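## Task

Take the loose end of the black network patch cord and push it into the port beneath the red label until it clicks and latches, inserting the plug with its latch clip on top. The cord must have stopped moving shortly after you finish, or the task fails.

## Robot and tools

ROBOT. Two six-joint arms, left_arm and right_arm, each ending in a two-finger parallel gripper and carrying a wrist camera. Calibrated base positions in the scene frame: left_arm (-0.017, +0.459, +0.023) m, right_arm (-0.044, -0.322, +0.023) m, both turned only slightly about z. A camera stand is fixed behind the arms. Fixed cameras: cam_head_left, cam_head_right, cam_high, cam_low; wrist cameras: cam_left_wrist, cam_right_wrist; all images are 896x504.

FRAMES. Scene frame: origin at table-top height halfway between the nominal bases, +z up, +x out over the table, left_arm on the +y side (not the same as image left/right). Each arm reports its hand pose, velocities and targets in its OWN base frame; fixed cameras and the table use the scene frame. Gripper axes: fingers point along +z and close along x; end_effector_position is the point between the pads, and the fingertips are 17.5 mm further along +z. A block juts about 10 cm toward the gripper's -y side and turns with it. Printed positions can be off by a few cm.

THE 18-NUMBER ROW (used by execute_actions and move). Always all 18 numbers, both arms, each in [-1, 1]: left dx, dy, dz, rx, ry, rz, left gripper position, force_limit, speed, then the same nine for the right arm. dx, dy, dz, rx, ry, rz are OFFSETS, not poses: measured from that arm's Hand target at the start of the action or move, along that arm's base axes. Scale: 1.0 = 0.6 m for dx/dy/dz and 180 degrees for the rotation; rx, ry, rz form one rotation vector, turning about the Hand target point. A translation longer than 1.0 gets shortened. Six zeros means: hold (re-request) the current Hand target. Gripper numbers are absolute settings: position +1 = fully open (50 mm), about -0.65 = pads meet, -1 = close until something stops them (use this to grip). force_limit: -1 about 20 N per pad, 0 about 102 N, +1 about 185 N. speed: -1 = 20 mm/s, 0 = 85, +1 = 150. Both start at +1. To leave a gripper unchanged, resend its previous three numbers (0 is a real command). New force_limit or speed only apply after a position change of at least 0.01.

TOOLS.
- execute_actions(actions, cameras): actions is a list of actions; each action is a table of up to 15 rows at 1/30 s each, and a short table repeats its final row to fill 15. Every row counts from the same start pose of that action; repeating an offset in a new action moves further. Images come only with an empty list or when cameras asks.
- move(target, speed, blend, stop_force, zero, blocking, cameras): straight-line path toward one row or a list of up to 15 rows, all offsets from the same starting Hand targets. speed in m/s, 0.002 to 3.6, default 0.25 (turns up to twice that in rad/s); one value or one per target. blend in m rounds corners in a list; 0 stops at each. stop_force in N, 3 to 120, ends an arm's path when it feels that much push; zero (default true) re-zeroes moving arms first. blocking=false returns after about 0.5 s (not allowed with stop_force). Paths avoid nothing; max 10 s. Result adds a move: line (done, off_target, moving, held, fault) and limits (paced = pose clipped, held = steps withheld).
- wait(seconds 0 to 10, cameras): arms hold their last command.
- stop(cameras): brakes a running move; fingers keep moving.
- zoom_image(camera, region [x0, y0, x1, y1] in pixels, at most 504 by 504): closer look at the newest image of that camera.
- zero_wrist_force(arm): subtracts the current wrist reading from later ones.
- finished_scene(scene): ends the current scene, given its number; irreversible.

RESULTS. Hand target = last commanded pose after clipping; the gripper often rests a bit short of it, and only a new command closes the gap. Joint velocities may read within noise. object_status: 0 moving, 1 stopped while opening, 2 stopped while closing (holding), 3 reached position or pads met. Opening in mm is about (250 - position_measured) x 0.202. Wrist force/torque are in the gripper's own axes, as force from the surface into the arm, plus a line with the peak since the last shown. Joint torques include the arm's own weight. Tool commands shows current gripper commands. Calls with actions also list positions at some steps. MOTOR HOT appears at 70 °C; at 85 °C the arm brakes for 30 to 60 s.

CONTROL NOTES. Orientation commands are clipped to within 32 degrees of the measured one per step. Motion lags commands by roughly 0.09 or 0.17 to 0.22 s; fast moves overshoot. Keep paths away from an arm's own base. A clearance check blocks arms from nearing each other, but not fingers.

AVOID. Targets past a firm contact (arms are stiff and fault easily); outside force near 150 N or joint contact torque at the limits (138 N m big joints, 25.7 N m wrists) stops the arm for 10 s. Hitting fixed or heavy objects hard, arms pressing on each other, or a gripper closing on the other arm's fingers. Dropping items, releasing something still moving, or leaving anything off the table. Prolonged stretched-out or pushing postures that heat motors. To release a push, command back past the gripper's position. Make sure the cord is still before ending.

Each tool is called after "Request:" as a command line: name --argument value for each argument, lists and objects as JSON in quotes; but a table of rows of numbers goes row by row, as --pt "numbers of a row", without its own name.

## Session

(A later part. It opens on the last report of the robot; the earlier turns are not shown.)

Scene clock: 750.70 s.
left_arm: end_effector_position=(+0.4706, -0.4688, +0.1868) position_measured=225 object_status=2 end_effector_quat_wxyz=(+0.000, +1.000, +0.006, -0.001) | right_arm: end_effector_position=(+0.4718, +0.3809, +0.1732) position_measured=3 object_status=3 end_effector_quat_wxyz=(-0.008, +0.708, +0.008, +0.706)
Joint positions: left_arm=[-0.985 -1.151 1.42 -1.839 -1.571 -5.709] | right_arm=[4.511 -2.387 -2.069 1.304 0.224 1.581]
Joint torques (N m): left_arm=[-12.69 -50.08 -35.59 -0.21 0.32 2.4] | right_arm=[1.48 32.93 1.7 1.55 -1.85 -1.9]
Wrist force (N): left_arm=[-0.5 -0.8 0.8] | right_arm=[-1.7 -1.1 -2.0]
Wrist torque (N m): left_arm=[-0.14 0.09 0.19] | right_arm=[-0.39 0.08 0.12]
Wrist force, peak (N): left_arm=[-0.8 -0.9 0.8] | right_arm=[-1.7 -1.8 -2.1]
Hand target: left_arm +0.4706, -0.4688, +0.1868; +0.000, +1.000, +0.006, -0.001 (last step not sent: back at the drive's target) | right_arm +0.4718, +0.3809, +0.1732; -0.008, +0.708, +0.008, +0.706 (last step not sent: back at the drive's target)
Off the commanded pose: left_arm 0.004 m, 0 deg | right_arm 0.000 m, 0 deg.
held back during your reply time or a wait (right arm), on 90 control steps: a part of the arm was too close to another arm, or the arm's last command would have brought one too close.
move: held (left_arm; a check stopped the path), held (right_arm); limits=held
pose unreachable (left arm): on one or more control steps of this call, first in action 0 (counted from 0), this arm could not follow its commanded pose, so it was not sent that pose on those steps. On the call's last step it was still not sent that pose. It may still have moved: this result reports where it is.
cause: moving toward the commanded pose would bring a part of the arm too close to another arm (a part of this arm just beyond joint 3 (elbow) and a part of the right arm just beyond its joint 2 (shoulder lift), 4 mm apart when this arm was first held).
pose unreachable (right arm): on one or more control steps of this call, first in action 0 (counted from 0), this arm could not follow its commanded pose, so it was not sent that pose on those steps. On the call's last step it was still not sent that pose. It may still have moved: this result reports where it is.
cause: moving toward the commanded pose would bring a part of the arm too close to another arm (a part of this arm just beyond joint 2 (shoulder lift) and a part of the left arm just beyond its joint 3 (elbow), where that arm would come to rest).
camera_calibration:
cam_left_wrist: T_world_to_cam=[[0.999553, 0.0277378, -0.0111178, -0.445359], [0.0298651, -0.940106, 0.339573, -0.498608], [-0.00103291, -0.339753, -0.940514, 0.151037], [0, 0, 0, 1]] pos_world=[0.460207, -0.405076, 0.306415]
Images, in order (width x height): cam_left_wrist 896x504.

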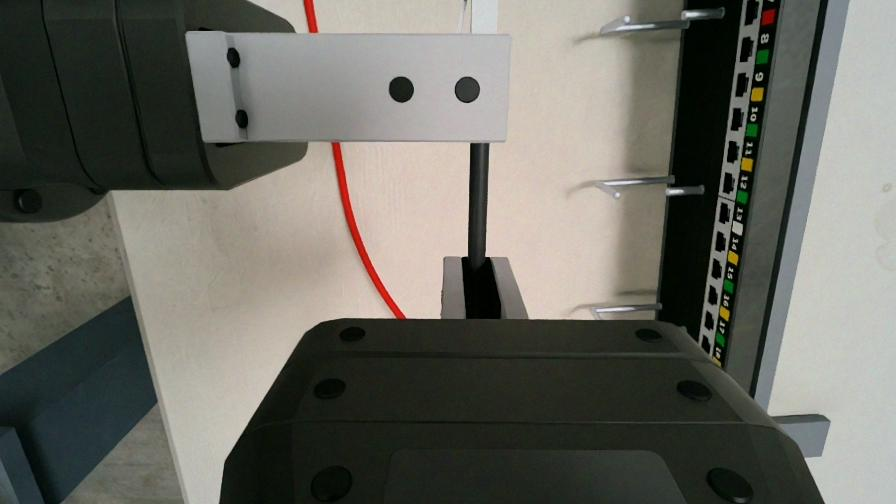

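Request:
move --pt "0 0.083 0 0 0 0 -1 -0.8 -0.5 0.0067 0.083 0 0 0 0 1 1 1" --speed 0.05 --cameras '["cam_left_wrist","cam_head_left"]'

Request:
zoom_image --camera "cam_left_wrist" --region '[400, 0, 560, 130]'

Scene clock: 782.57 s.
left_arm: end_effector_position=(+0.4707, -0.4190, +0.1868) position_measured=225 object_status=2 end_effector_quat_wxyz=(+0.000, +1.000, +0.006, -0.001) | right_arm: end_effector_position=(+0.4757, +0.4307, +0.1732) position_measured=3 object_status=3 end_effector_quat_wxyz=(-0.008, +0.708, +0.008, +0.706)
Joint positions: left_arm=[-0.94 -1.23 1.533 -1.873 -1.571 -5.664] | right_arm=[4.524 -2.424 -1.933 1.203 0.211 1.581]
Joint torques (N m): left_arm=[-13.88 -29.48 -36.13 -0.11 1 -2.81] | right_arm=[-6.17 48.97 7.51 3.3 0.56 0.63]
Wrist force (N): left_arm=[-0.3 -0.8 0.2] | right_arm=[-1.7 -1.5 -1.6]
Wrist torque (N m): left_arm=[-0.08 0.07 0.09] | right_arm=[-0.48 0.07 -0.08]
Wrist force, peak (N): left_arm=[-0.2 -1.7 0.5] | right_arm=[-1.4 -3.2 -1.7]
Hand target: left_arm +0.4706, -0.4190, +0.1868; +0.000, +1.000, +0.006, -0.001 | right_arm +0.4758, +0.4307, +0.1732; -0.008, +0.708, +0.008, +0.706
Off the commanded pose: left_arm 0.000 m, 0 deg | right_arm 0.000 m, 0 deg.
held back during your reply time or a wait (left arm), on 90 control steps: a part of the arm was too close to another arm, or the arm's last command would have brought one too close.
held back during your reply time or a wait (right arm), on 90 control steps: a part of the arm was too close to another arm, or the arm's last command would have brought one too close.
led back after a hold (right arm): the arm was led back toward your command in small steps, so it may still be short of it.
move: done; limits=held
pose unreachable (right arm): on one or more control steps of this call, first in action 0 (counted from 0), this arm could not follow its commanded pose, so it was not sent that pose on those steps. It may still have moved: this result reports where it is.
cause: moving toward the commanded pose would bring a part of the arm too close to another arm (a part of this arm just beyond joint 2 (shoulder lift) and a part of the left arm just beyond its joint 3 (elbow), 4 mm apart when this arm was first held).
camera_calibration:
cam_left_wrist: T_world_to_cam=[[0.999554, 0.0277707, -0.0110263, -0.446758], [0.0298651, -0.940073, 0.339664, -0.451747], [-0.000932847, -0.339842, -0.940482, 0.167997], [0, 0, 0, 1]] pos_world=[0.460206, -0.355176, 0.306515]
Images, in order (width x height): cam_head_left 896x504, cam_left_wrist 896x504.

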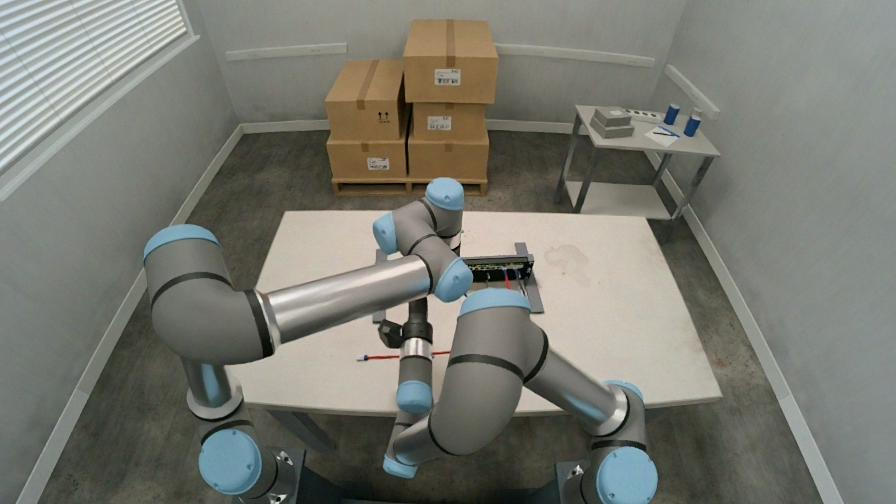

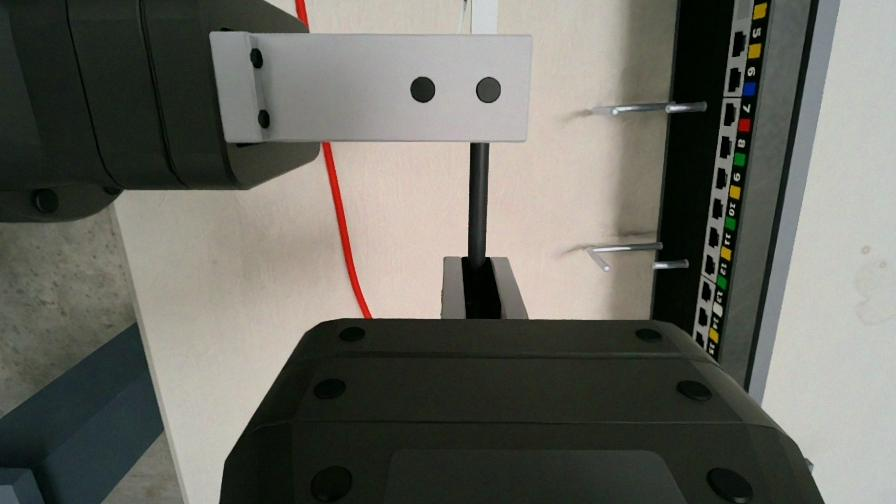

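Scaled by 3.150 from the camera's 896x504 image, which has a finer 1280x720 frame.

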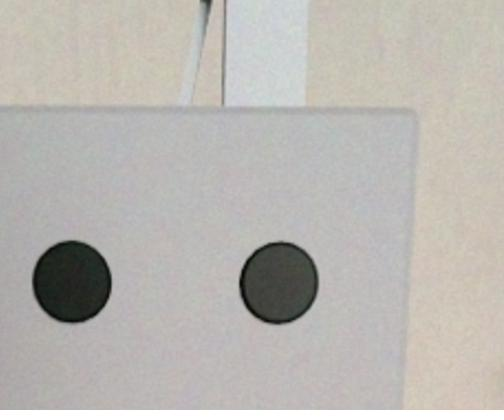

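Request:
move --pt "0 0 0 0 0 0 -1 -0.8 -0.5 0 0 0 0 0 0 -1 -0.5 -0.7" --cameras '["cam_left_wrist","cam_right_wrist"]'

Request:
zoom_image --camera "cam_right_wrist" --region '[400, 180, 560, 340]'

Request:
zoom_image --camera "cam_left_wrist" --region '[400, 0, 560, 160]'

Scene clock: 795.40 s.
left_arm: end_effector_position=(+0.4706, -0.4190, +0.1868) position_measured=225 object_status=2 end_effector_quat_wxyz=(+0.000, +1.000, +0.006, -0.001) | right_arm: end_effector_position=(+0.4758, +0.4307, +0.1732) position_measured=192 object_status=2 end_effector_quat_wxyz=(-0.008, +0.708, +0.008, +0.706)
Joint positions: left_arm=[-0.94 -1.23 1.533 -1.873 -1.571 -5.664] | right_arm=[4.524 -2.424 -1.933 1.203 0.211 1.581]
Joint torques (N m): left_arm=[-13.25 -29.34 -36.46 -0.21 0.8 -2.77] | right_arm=[-6.29 47.45 14.79 3.36 1.33 -1.59]
Wrist force (N): left_arm=[-0.5 -0.9 0.5] | right_arm=[-1.8 -1.0 -1.8]
Wrist torque (N m): left_arm=[-0.08 0.10 0.09] | right_arm=[-0.42 0.09 -0.07]
Wrist force, peak (N): left_arm=[-0.4 -1.0 0.8] | right_arm=[-1.8 -1.7 -2.1]
Hand target: left_arm +0.4706, -0.4190, +0.1868; +0.000, +1.000, +0.006, -0.001 | right_arm +0.4758, +0.4307, +0.1732; -0.008, +0.708, +0.008, +0.706
Off the commanded pose: left_arm 0.000 m, 0 deg | right_arm 0.000 m, 0 deg.
move: done
camera_calibration:
cam_left_wrist: T_world_to_cam=[[0.999553, 0.0277378, -0.0111178, -0.44674], [0.0298651, -0.940106, 0.339573, -0.451791], [-0.00103291, -0.339753, -0.940514, 0.167957], [0, 0, 0, 1]] pos_world=[0.460207, -0.355276, 0.306415]
cam_right_wrist: T_world_to_cam=[[0.00460542, 0.00818548, 0.999956, -0.17411], [-0.308692, -0.951117, 0.00920741, 0.574573], [0.951151, -0.308721, -0.0018535, -0.19258], [0, 0, 0, 1]] pos_world=[0.361341, 0.488458, 0.168455]
Images, in order (width x height): cam_left_wrist 896x504, cam_right_wrist 896x504.

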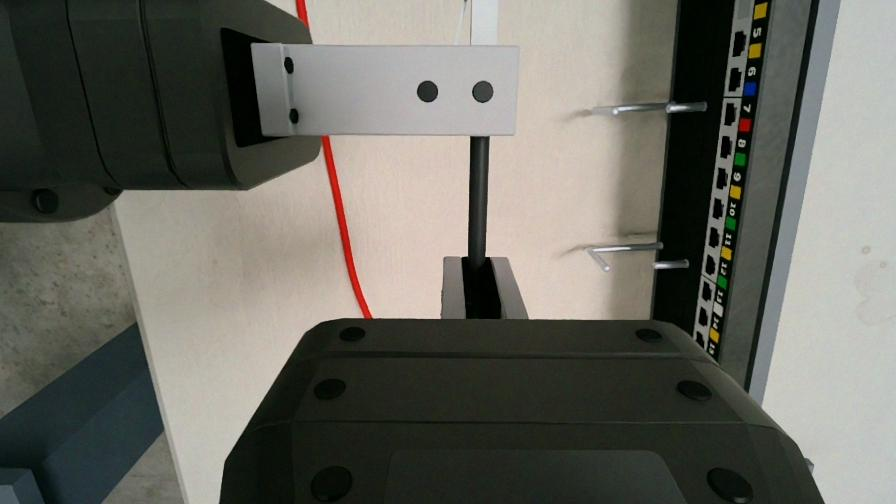

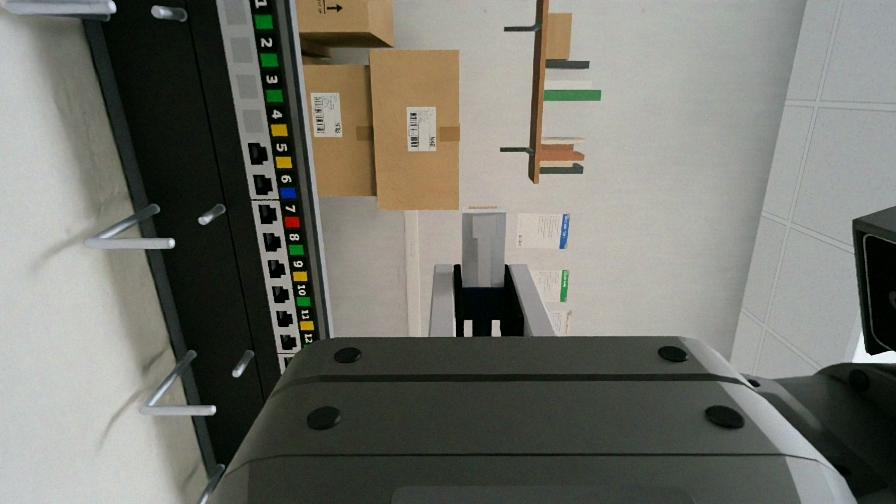

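Scaled by 3.150 from the camera's 896x504 image, which has a finer 1280x720 frame.

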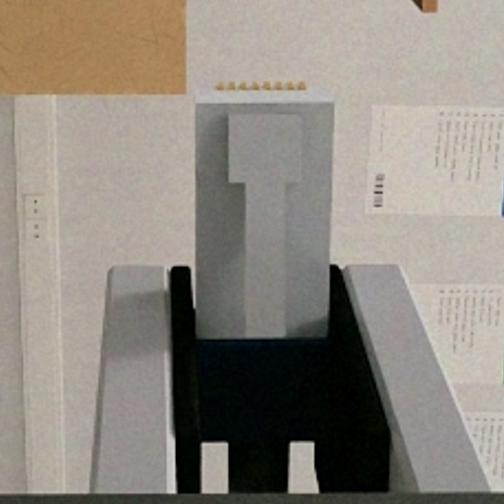

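Scaled by 3.150 from the camera's 896x504 image, which has a finer 1280x720 frame.

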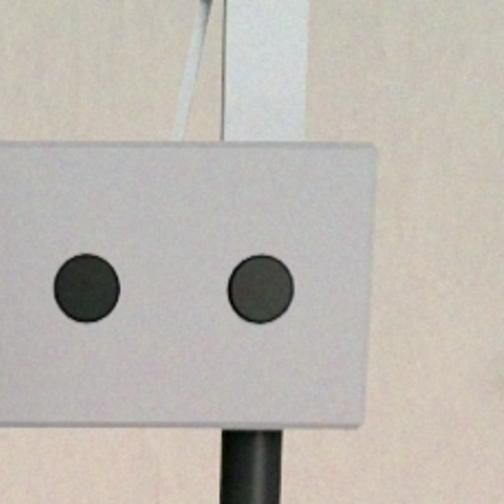

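Request:
move --pt "0 0 0 0 0 0 0.2 -0.8 -0.8 0 0 0 0 0 0 -1 -0.5 -0.7" --cameras '["cam_left_wrist","cam_right_wrist"]'

Request:
zoom_image --camera "cam_right_wrist" --region '[400, 180, 560, 340]'

Scene clock: 831.83 s.
left_arm: end_effector_position=(+0.4706, -0.4190, +0.1868) position_measured=123 object_status=0 end_effector_quat_wxyz=(+0.000, +1.000, +0.006, -0.001) | right_arm: end_effector_position=(+0.4758, +0.4307, +0.1732) position_measured=192 object_status=2 end_effector_quat_wxyz=(-0.008, +0.708, +0.008, +0.706)
Joint positions: left_arm=[-0.94 -1.23 1.533 -1.873 -1.571 -5.664] | right_arm=[4.524 -2.424 -1.933 1.203 0.211 1.581]
Joint torques (N m): left_arm=[-12.93 -29.97 -35.67 -2.01 0.89 -2.65] | right_arm=[-5.85 42.9 13.51 2.96 1.4 -1.25]
Wrist force (N): left_arm=[-0.1 -0.6 0.2] | right_arm=[-1.6 -1.9 -2.0]
Wrist torque (N m): left_arm=[-0.09 0.05 0.07] | right_arm=[-0.53 0.03 -0.06]
Wrist force, peak (N): left_arm=[-0.1 -1.2 0.6] | right_arm=[-1.7 -2.1 -1.8]
Hand target: left_arm +0.4706, -0.4190, +0.1868; +0.000, +1.000, +0.006, -0.001 | right_arm +0.4758, +0.4307, +0.1732; -0.008, +0.708, +0.008, +0.706
Off the commanded pose: left_arm 0.000 m, 0 deg | right_arm 0.000 m, 0 deg.
move: done
camera_calibration:
cam_left_wrist: T_world_to_cam=[[0.999553, 0.0277378, -0.0111178, -0.44674], [0.0298651, -0.940106, 0.339573, -0.451791], [-0.00103291, -0.339753, -0.940514, 0.167957], [0, 0, 0, 1]] pos_world=[0.460207, -0.355276, 0.306415]
cam_right_wrist: T_world_to_cam=[[0.00460542, 0.00818548, 0.999956, -0.17411], [-0.308692, -0.951117, 0.00920741, 0.574573], [0.951151, -0.308721, -0.0018535, -0.19258], [0, 0, 0, 1]] pos_world=[0.361341, 0.488458, 0.168455]
Images, in order (width x height): cam_left_wrist 896x504, cam_right_wrist 896x504.

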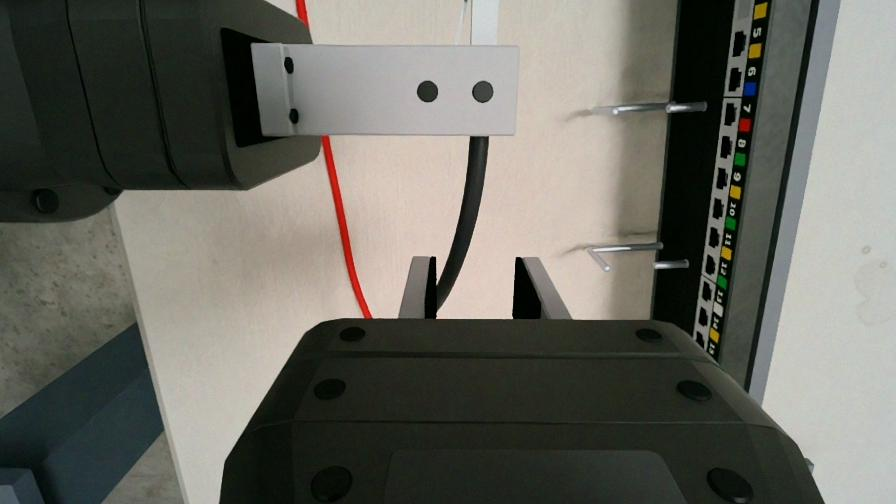

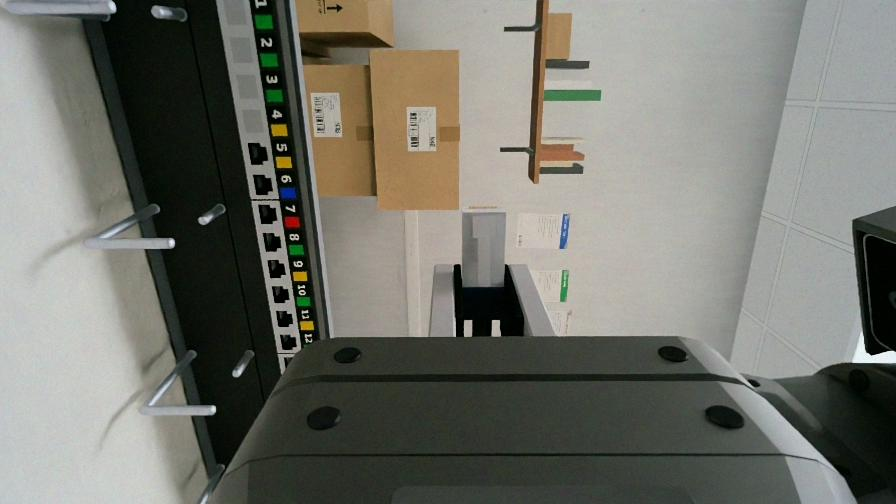

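Scaled by 3.150 from the camera's 896x504 image, which has a finer 1280x720 frame.

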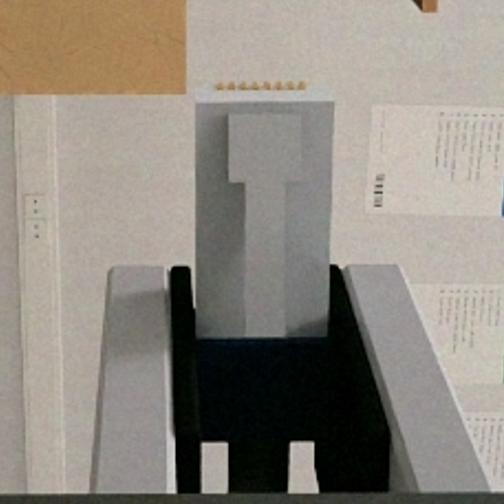

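Request:
move --pt "0 0 0.16 0 0 0 0.2 -0.8 -0.8 0 0 0 0 0 0 -1 -0.5 -0.7" --pt "-0.37 0.35 0.3 0 0 0 0.2 -0.8 -0.8 0 0 0 0 0 0 -1 -0.5 -0.7" --speed '[0.12,0.3]' --blend 0.02 --cameras '["cam_right_wrist","cam_head_left","cam_high"]'

Scene clock: 844.10 s.
left_arm: end_effector_position=(+0.2486, -0.2091, +0.3667) position_measured=123 object_status=3 end_effector_quat_wxyz=(+0.000, +1.000, +0.006, -0.001) | right_arm: end_effector_position=(+0.4758, +0.4307, +0.1732) position_measured=192 object_status=2 end_effector_quat_wxyz=(-0.008, +0.708, +0.008, +0.706)
Joint positions: left_arm=[-1.122 -2.026 1.816 -1.36 -1.572 -5.845] | right_arm=[4.524 -2.424 -1.933 1.203 0.211 1.581]
Joint torques (N m): left_arm=[9.74 -15.38 -35.05 -1.32 1.52 1.6] | right_arm=[-3.3 40.24 12.16 2.47 1.5 -0.81]
Wrist force (N): left_arm=[0.1 -0.3 0.6] | right_arm=[-1.5 -1.5 -1.8]
Wrist torque (N m): left_arm=[-0.01 -0.01 0.03] | right_arm=[-0.46 0.03 -0.05]
Wrist force, peak (N): left_arm=[-2.2 -3.4 0.0] | right_arm=[-1.9 -1.8 -2.3]
Hand target: left_arm +0.2486, -0.2090, +0.3668; +0.000, +1.000, +0.006, -0.001 | right_arm +0.4758, +0.4307, +0.1732; -0.008, +0.708, +0.008, +0.706
Off the commanded pose: left_arm 0.000 m, 0 deg | right_arm 0.000 m, 0 deg.
move: done
camera_calibration:
cam_right_wrist: T_world_to_cam=[[0.00460542, 0.00818548, 0.999956, -0.17411], [-0.308692, -0.951117, 0.00920741, 0.574573], [0.951151, -0.308721, -0.0018535, -0.19258], [0, 0, 0, 1]] pos_world=[0.361341, 0.488458, 0.168455]
Images, in order (width x height): cam_head_left 896x504, cam_high 896x504, cam_right_wrist 896x504.

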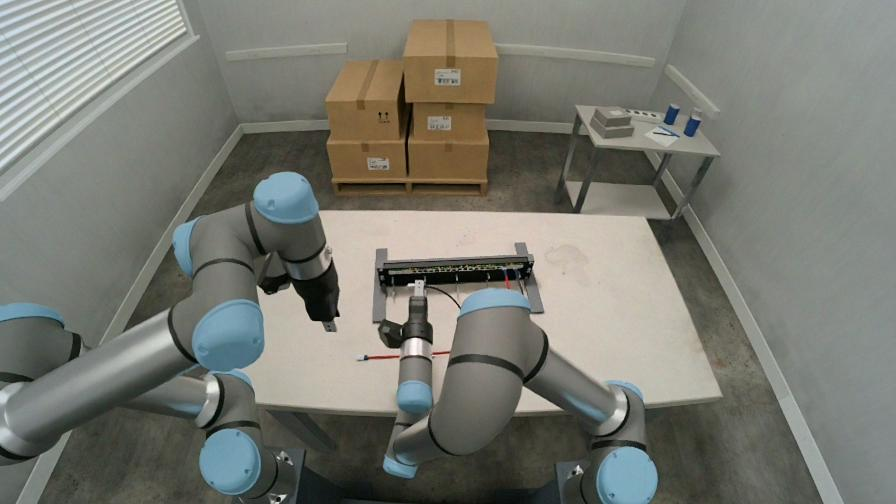

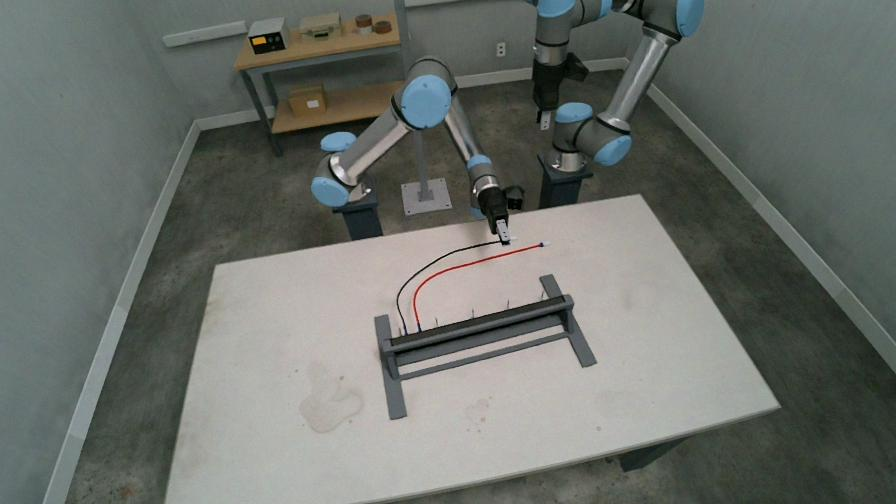

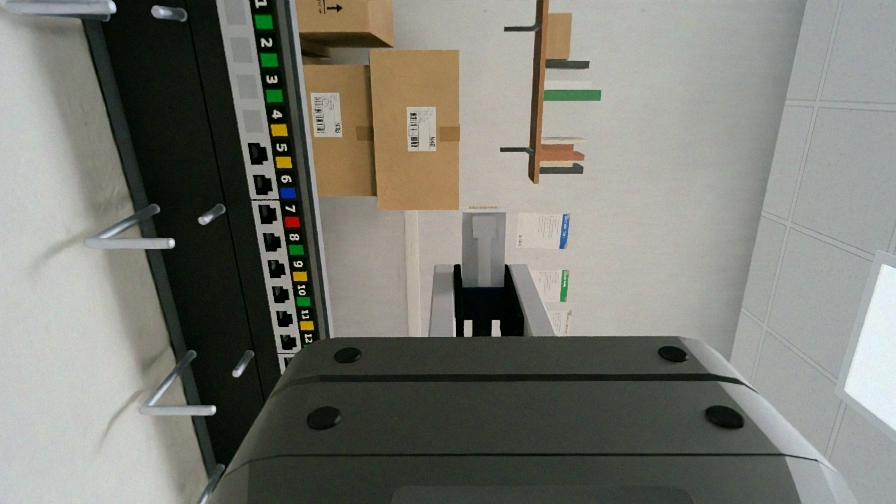

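Request:
move --pt "0 0 0 0 0 0 0.2 -0.8 -0.8 0.08 -0.05 0.13 0.3519 0.407 -0.362 -1 -0.5 -0.7" --speed 0.25 --cameras '["cam_right_wrist","cam_head_left","cam_high","cam_low"]'

Scene clock: 935.47 s.
left_arm: end_effector_position=(+0.2486, -0.2090, +0.3668) position_measured=123 object_status=3 end_effector_quat_wxyz=(+0.000, +1.000, +0.006, -0.001) | right_arm: end_effector_position=(+0.5238, +0.4007, +0.2512) position_measured=192 object_status=2 end_effector_quat_wxyz=(+0.000, +0.749, -0.662, +0.000)
Joint positions: left_arm=[-1.121 -2.026 1.816 -1.36 -1.572 -5.845] | right_arm=[3.998 -1.949 -1.313 -1.451 1.571 3.875]
Joint torques (N m): left_arm=[11.73 -16.3 -36.42 -0.05 0.54 -2.44] | right_arm=[3.99 48.99 19.17 5.86 0.13 -1.94]
Wrist force (N): left_arm=[0.0 -0.9 0.8] | right_arm=[1.6 -0.5 -1.0]
Wrist torque (N m): left_arm=[-0.12 0.00 0.04] | right_arm=[-0.01 -0.01 -0.18]
Wrist force, peak (N): left_arm=[0.4 -1.0 1.0] | right_arm=[-2.1 -2.1 -1.8]
Hand target: left_arm +0.2486, -0.2090, +0.3668; +0.000, +1.000, +0.006, -0.001 | right_arm +0.5238, +0.4007, +0.2512; +0.000, +0.749, -0.662, +0.000
Off the commanded pose: left_arm 0.000 m, 0 deg | right_arm 0.000 m, 0 deg.
move: done
camera_calibration:
cam_right_wrist: T_world_to_cam=[[0.129396, -0.99159, -0.00252363, 0.335003], [-0.935699, -0.122944, 0.330685, 0.475941], [-0.328214, -0.0404278, -0.943738, 0.551781], [0, 0, 0, 1]] pos_world=[0.583092, 0.413007, 0.364195]
Images, in order (width x height): cam_head_left 896x504, cam_high 896x504, cam_low 896x504, cam_right_wrist 896x504.

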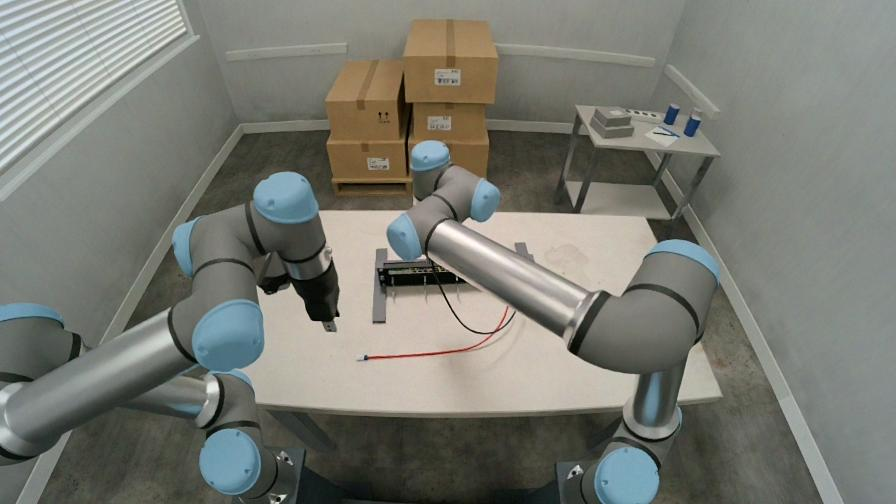

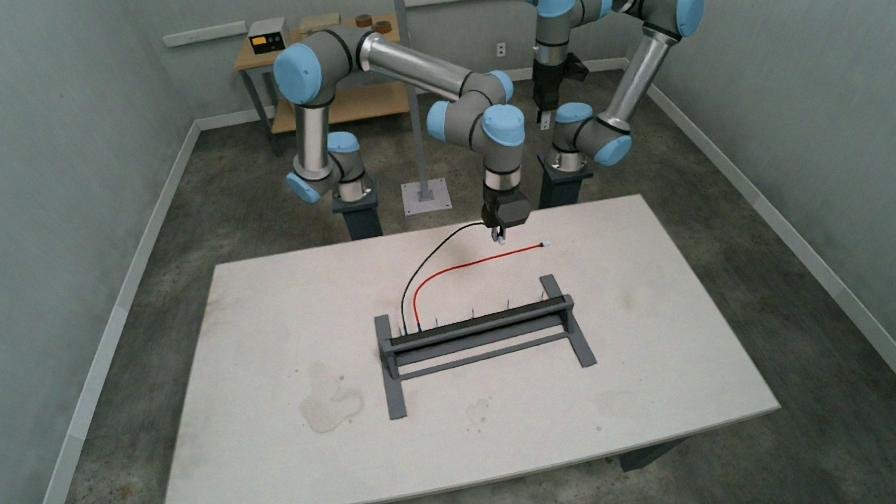

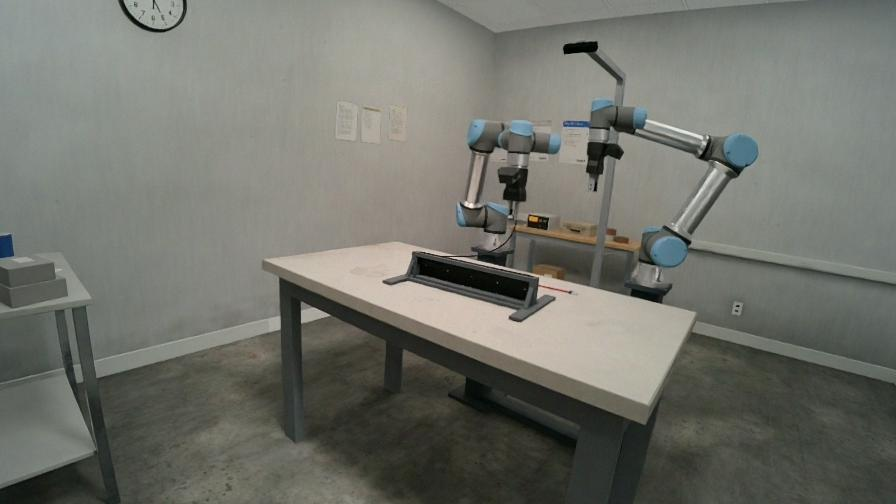

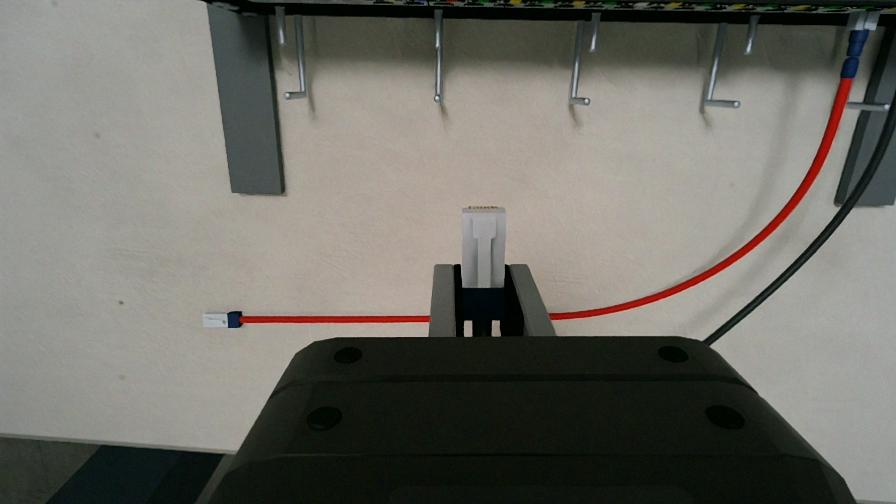

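Request:
zoom_image --camera "cam_right_wrist" --region '[200, 0, 560, 60]'

Request:
zoom_image --camera "cam_right_wrist" --region '[536, 0, 896, 60]'

Request:
zoom_image --camera "cam_right_wrist" --region '[420, 190, 560, 340]'

Scaled by 1.400 from the camera's 896x504 image, which has a finer 1280x720 frame.

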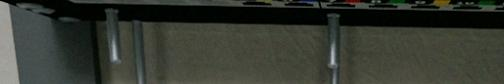

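Scaled by 1.400 from the camera's 896x504 image, which has a finer 1280x720 frame.

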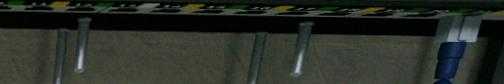

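Scaled by 3.360 from the camera's 896x504 image, which has a finer 1280x720 frame.

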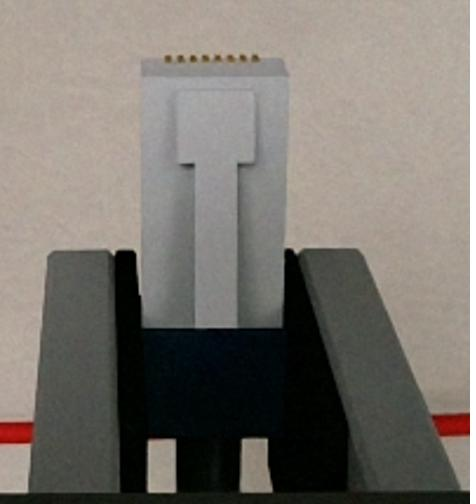

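Request:
move --pt "0 0 0 0 0 0 0.2 -0.8 -0.8 0.0317 0.0187 -0.185 0 0 -0.0072 -1 -0.5 -0.7" --speed 0.15 --cameras '["cam_right_wrist","cam_head_left","cam_head_right"]'

Request:
zoom_image --camera "cam_right_wrist" --region '[300, 0, 660, 200]'

Request:
zoom_image --camera "cam_head_left" --region '[370, 230, 550, 320]'

Scene clock: 982.17 s.
left_arm: end_effector_position=(+0.2486, -0.2090, +0.3668) position_measured=123 object_status=3 end_effector_quat_wxyz=(+0.000, +1.000, +0.006, -0.001) | right_arm: end_effector_position=(+0.5428, +0.4118, +0.1402) position_measured=192 object_status=2 end_effector_quat_wxyz=(+0.000, +0.742, -0.671, +0.000)
Joint positions: left_arm=[-1.121 -2.026 1.816 -1.36 -1.572 -5.845] | right_arm=[3.987 -2.064 -1.435 -1.213 1.572 3.887]
Joint torques (N m): left_arm=[11.69 -16.1 -36.85 0.05 0.05 -2.42] | right_arm=[4.94 44.5 27.84 2.13 0.89 -1.5]
Wrist force (N): left_arm=[0.5 -0.6 0.5] | right_arm=[1.2 -0.7 -1.6]
Wrist torque (N m): left_arm=[-0.06 -0.06 0.03] | right_arm=[-0.06 0.07 -0.31]
Wrist force, peak (N): left_arm=[0.2 -0.8 1.3] | right_arm=[1.7 -0.2 -4.2]
Hand target: left_arm +0.2486, -0.2090, +0.3668; +0.000, +1.000, +0.006, -0.001 | right_arm +0.5428, +0.4119, +0.1402; +0.000, +0.742, -0.671, +0.000
Off the commanded pose: left_arm 0.000 m, 0 deg | right_arm 0.000 m, 0 deg.
move: done
camera_calibration:
cam_right_wrist: T_world_to_cam=[[0.106694, -0.994288, -0.00280467, 0.35685], [-0.938201, -0.101608, 0.330839, 0.524339], [-0.329235, -0.0326671, -0.943683, 0.451175], [0, 0, 0, 1]] pos_world=[0.602404, 0.422827, 0.253295]
Images, in order (width x height): cam_head_left 896x504, cam_head_right 896x504, cam_right_wrist 896x504.

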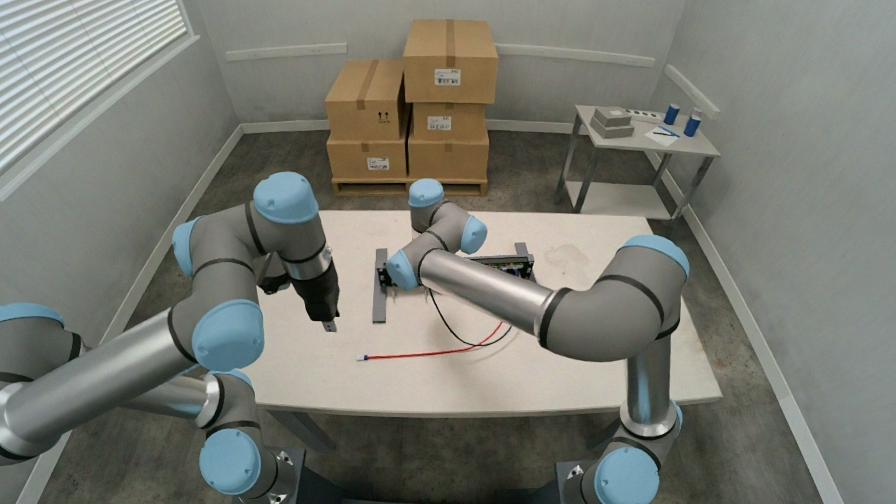

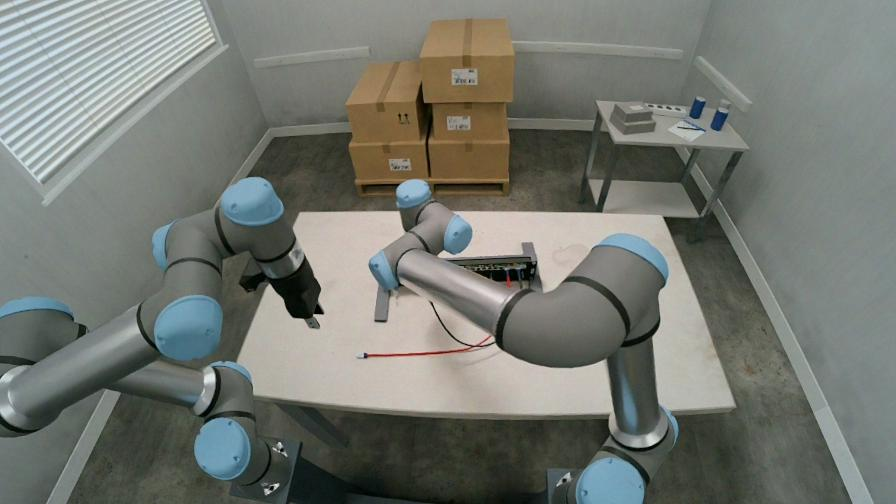

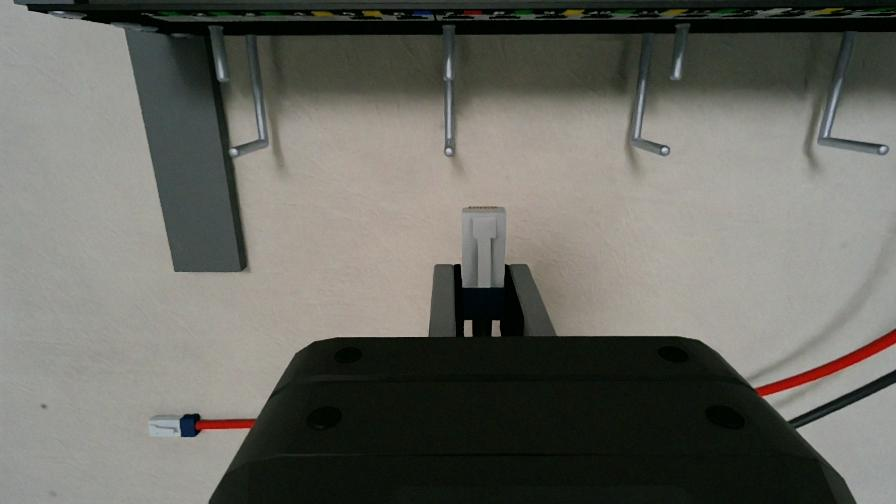

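Scaled by 1.400 from the camera's 896x504 image, which has a finer 1280x720 frame.

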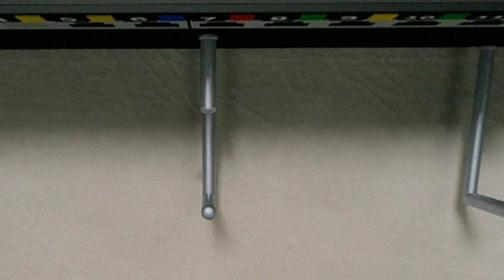

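Scaled by 2.800 from the camera's 896x504 image, which has a finer 1280x720 frame.

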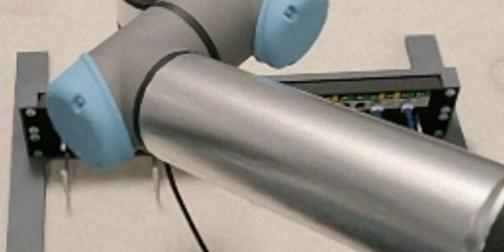

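Request:
zoom_image --camera "cam_right_wrist" --region '[0, 0, 300, 60]'

Request:
zoom_image --camera "cam_right_wrist" --region '[596, 0, 896, 60]'

Request:
zoom_image --camera "cam_right_wrist" --region '[450, 200, 520, 300]'

Scaled by 1.680 from the camera's 896x504 image, which has a finer 1280x720 frame.

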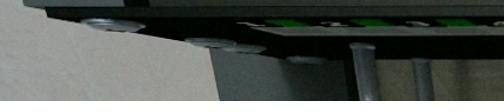

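Scaled by 1.680 from the camera's 896x504 image, which has a finer 1280x720 frame.

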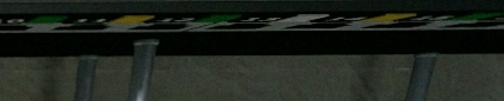

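Scaled by 5.040 from the camera's 896x504 image, which has a finer 1280x720 frame.

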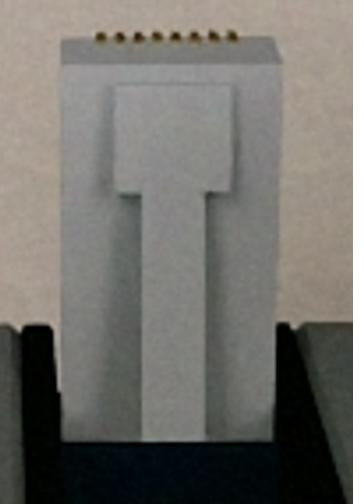

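Request:
move --pt "0.08 0.18 -0.1 0.1515 -0.623 -0.623 0.2 -0.8 -0.8 0.0455 0.0133 -0.112 0 0 0 -1 -0.5 -0.7" --pt "0.4257 0.0233 -0.423 0.1515 -0.623 -0.623 0.2 -0.8 -0.8 0.0455 0.0133 -0.112 0 0 0 -1 -0.5 -0.7" --speed '[0.3,0.2]' --cameras '["cam_right_wrist","cam_left_wrist","cam_head_left","cam_high"]'

Scene clock: 1118.43 s.
left_arm: end_effector_position=(+0.2931, -0.1115, +0.3119) position_measured=123 object_status=3 end_effector_quat_wxyz=(-0.450, +0.575, -0.526, +0.435) | right_arm: end_effector_position=(+0.5687, +0.4195, +0.0764) position_measured=192 object_status=2 end_effector_quat_wxyz=(+0.000, +0.742, -0.671, +0.000)
Joint positions: left_arm=[-2.821 -2.731 2.385 0.121 -1.317 -6.254] | right_arm=[3.967 -2.181 -1.424 -1.108 1.572 3.866]
Joint torques (N m): left_arm=[-13.71 10.8 -30.84 0.51 0.46 -2.3] | right_arm=[-4.54 51.22 27.08 3.84 -1.72 -1.61]
Wrist force (N): left_arm=[-0.7 -0.7 2.4] | right_arm=[1.3 -0.5 -1.4]
Wrist torque (N m): left_arm=[-0.20 -0.06 -0.12] | right_arm=[-0.03 0.08 -0.12]
Wrist force, peak (N): left_arm=[-1.6 0.9 3.5] | right_arm=[1.7 -0.9 -1.5]
Hand target: left_arm +0.2931, -0.1116, +0.3118; -0.450, +0.575, -0.526, +0.435 (not the last commanded pose) | right_arm +0.5687, +0.4195, +0.0764; +0.000, +0.742, -0.671, +0.000 (not the last commanded pose)
Off the commanded pose: left_arm 0.302 m, 67 deg | right_arm 0.004 m, 0 deg.
move: held (left_arm; a check stopped the path), off_target (right_arm; braked when a check withheld steps of left_arm); path passed 0 of 2 targets; limits=paced,held
pose unreachable (left arm): on one or more control steps of this call, first in action 0 (counted from 0), this arm could not follow its commanded pose, so it was not sent that pose on those steps. It may still have moved: this result reports where it is.
cause: moving toward the commanded pose would bring two parts of the arm too close to each other (its gripper and another part of the arm, with joints 3 (elbow) to 6 (wrist 3) between them, 4 mm apart when it was first held).
camera_calibration:
cam_left_wrist: T_world_to_cam=[[0.0802396, -0.995934, 0.040949, -0.137397], [-0.531115, -0.0774822, -0.84375, 0.429784], [0.843492, 0.0459535, -0.535173, 0.0589526], [0, 0, 0, 1]] pos_world=[0.189563, -0.106247, 0.399806]
cam_right_wrist: T_world_to_cam=[[0.106884, -0.994267, -0.00285879, 0.361346], [-0.938222, -0.10181, 0.330718, 0.570676], [-0.329113, -0.0326663, -0.943725, 0.39958], [0, 0, 0, 1]] pos_world=[0.628305, 0.430428, 0.189394]
Images, in order (width x height): cam_head_left 896x504, cam_high 896x504, cam_left_wrist 896x504, cam_right_wrist 896x504.

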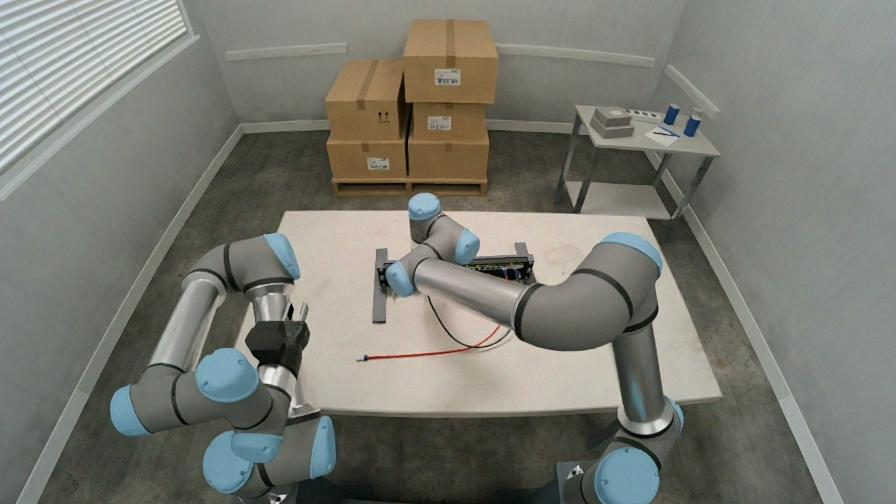

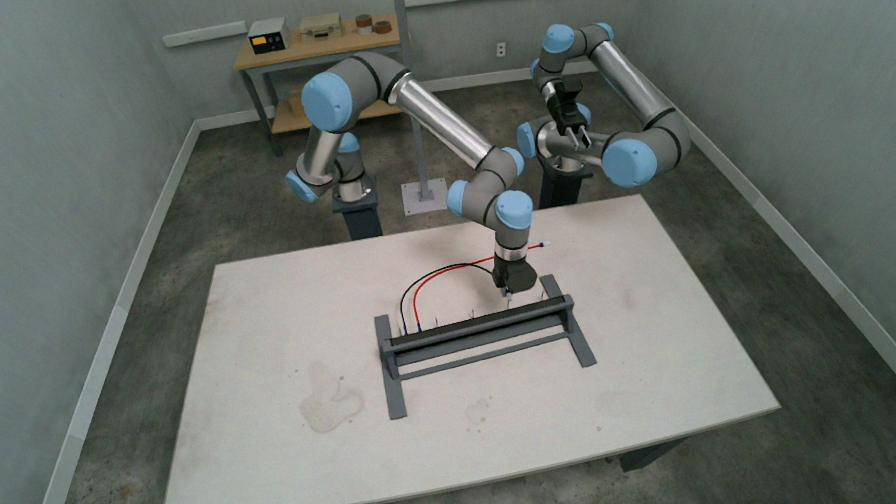

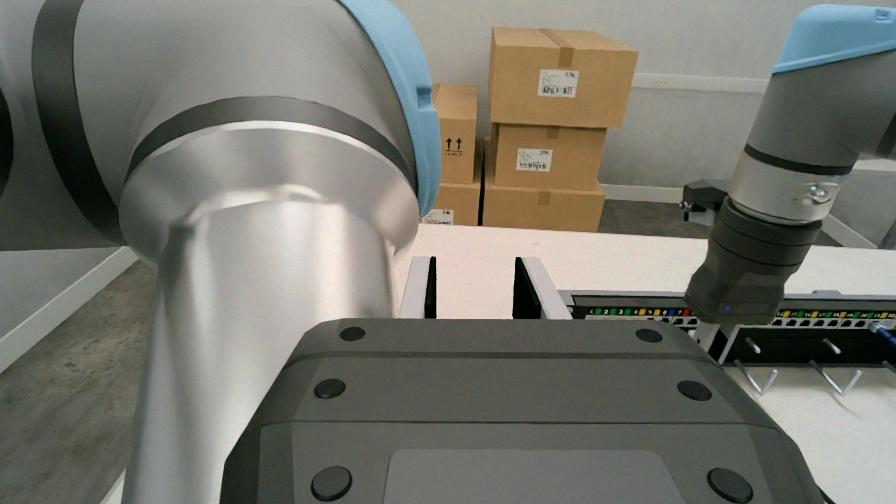

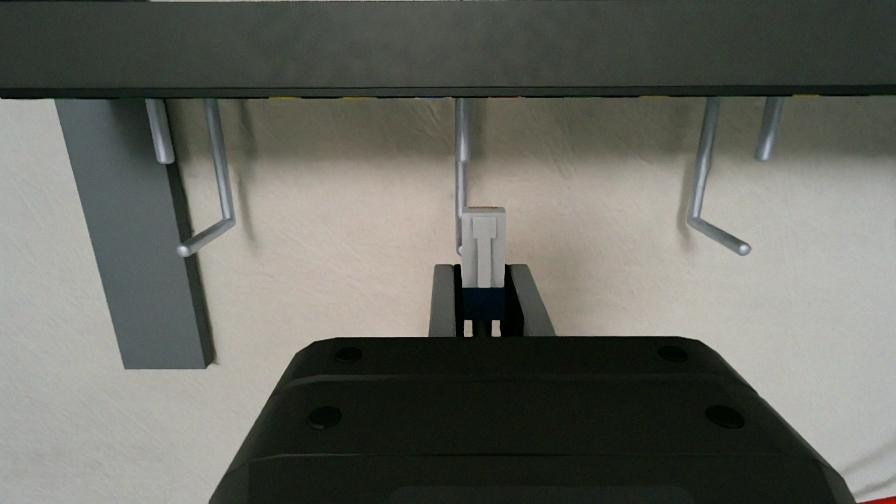

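Request:
zoom_image --camera "cam_right_wrist" --region '[400, 80, 580, 180]'

Request:
zoom_image --camera "cam_left_wrist" --region '[560, 280, 896, 420]'

Scaled by 2.800 from the camera's 896x504 image, which has a finer 1280x720 frame.

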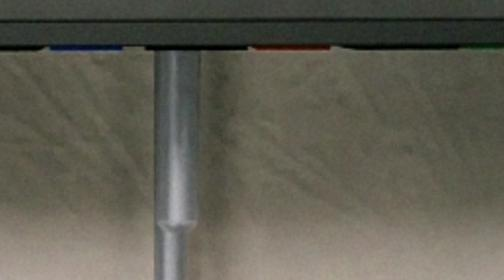

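Scaled by 1.500 from the camera's 896x504 image, which has a finer 1280x720 frame.

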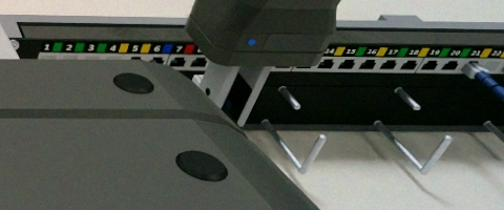

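Request:
move --pt "-0.074 -0.1625 0.0915 -0.3356 0.3244 0.392 0.2 -0.8 -0.8 0 0 0 0 0 0 -1 -0.5 -0.7" --pt "0.178 -0.314 0 -0.3356 0.3244 0.392 0.2 -0.8 -0.8 0 0 0 0 0 0 -1 -0.5 -0.7" --speed 0.35 --blend 0.02

Scene clock: 1205.40 s.
left_arm: end_effector_position=(+0.3471, -0.2669, +0.3301) position_measured=123 object_status=3 end_effector_quat_wxyz=(+0.000, +1.000, +0.000, +0.001) | right_arm: end_effector_position=(+0.5687, +0.4195, +0.0764) position_measured=192 object_status=2 end_effector_quat_wxyz=(+0.000, +0.742, -0.671, +0.000)
Joint positions: left_arm=[-0.966 -1.749 1.728 -1.551 -1.569 -5.679] | right_arm=[3.967 -2.181 -1.424 -1.108 1.572 3.867]
Joint torques (N m): left_arm=[-13.39 -6.3 -22.47 -0.22 1.05 -2.65] | right_arm=[6.01 55.6 15.86 1.29 -1.26 1.32]
Wrist force (N): left_arm=[0.0 -0.8 1.0] | right_arm=[1.3 -0.7 -1.4]
Wrist torque (N m): left_arm=[-0.14 0.00 0.14] | right_arm=[-0.08 0.07 -0.12]
Wrist force, peak (N): left_arm=[8.8 13.6 19.0] | right_arm=[1.5 -0.7 -1.9]
Hand target: left_arm +0.3471, -0.2670, +0.3299; +0.000, +1.000, +0.000, +0.001 (not the last commanded pose) | right_arm +0.5687, +0.4195, +0.0764; +0.000, +0.742, -0.671, +0.000
Off the commanded pose: left_arm 0.065 m, 0 deg | right_arm 0.000 m, 0 deg.
move: held (left_arm; a check stopped the path); path passed 1 of 2 targets; limits=held
pose unreachable (left arm): on one or more control steps of this call, first in action 0 (counted from 0), this arm could not follow its commanded pose, so it was not sent that pose on those steps. It may still have moved: this result reports where it is.
cause: moving toward the commanded pose would bring a part of the arm too close to another arm (this arm's gripper and a part of the right arm just beyond its joint 3 (elbow), at the place that arm is still heading or pushing toward).


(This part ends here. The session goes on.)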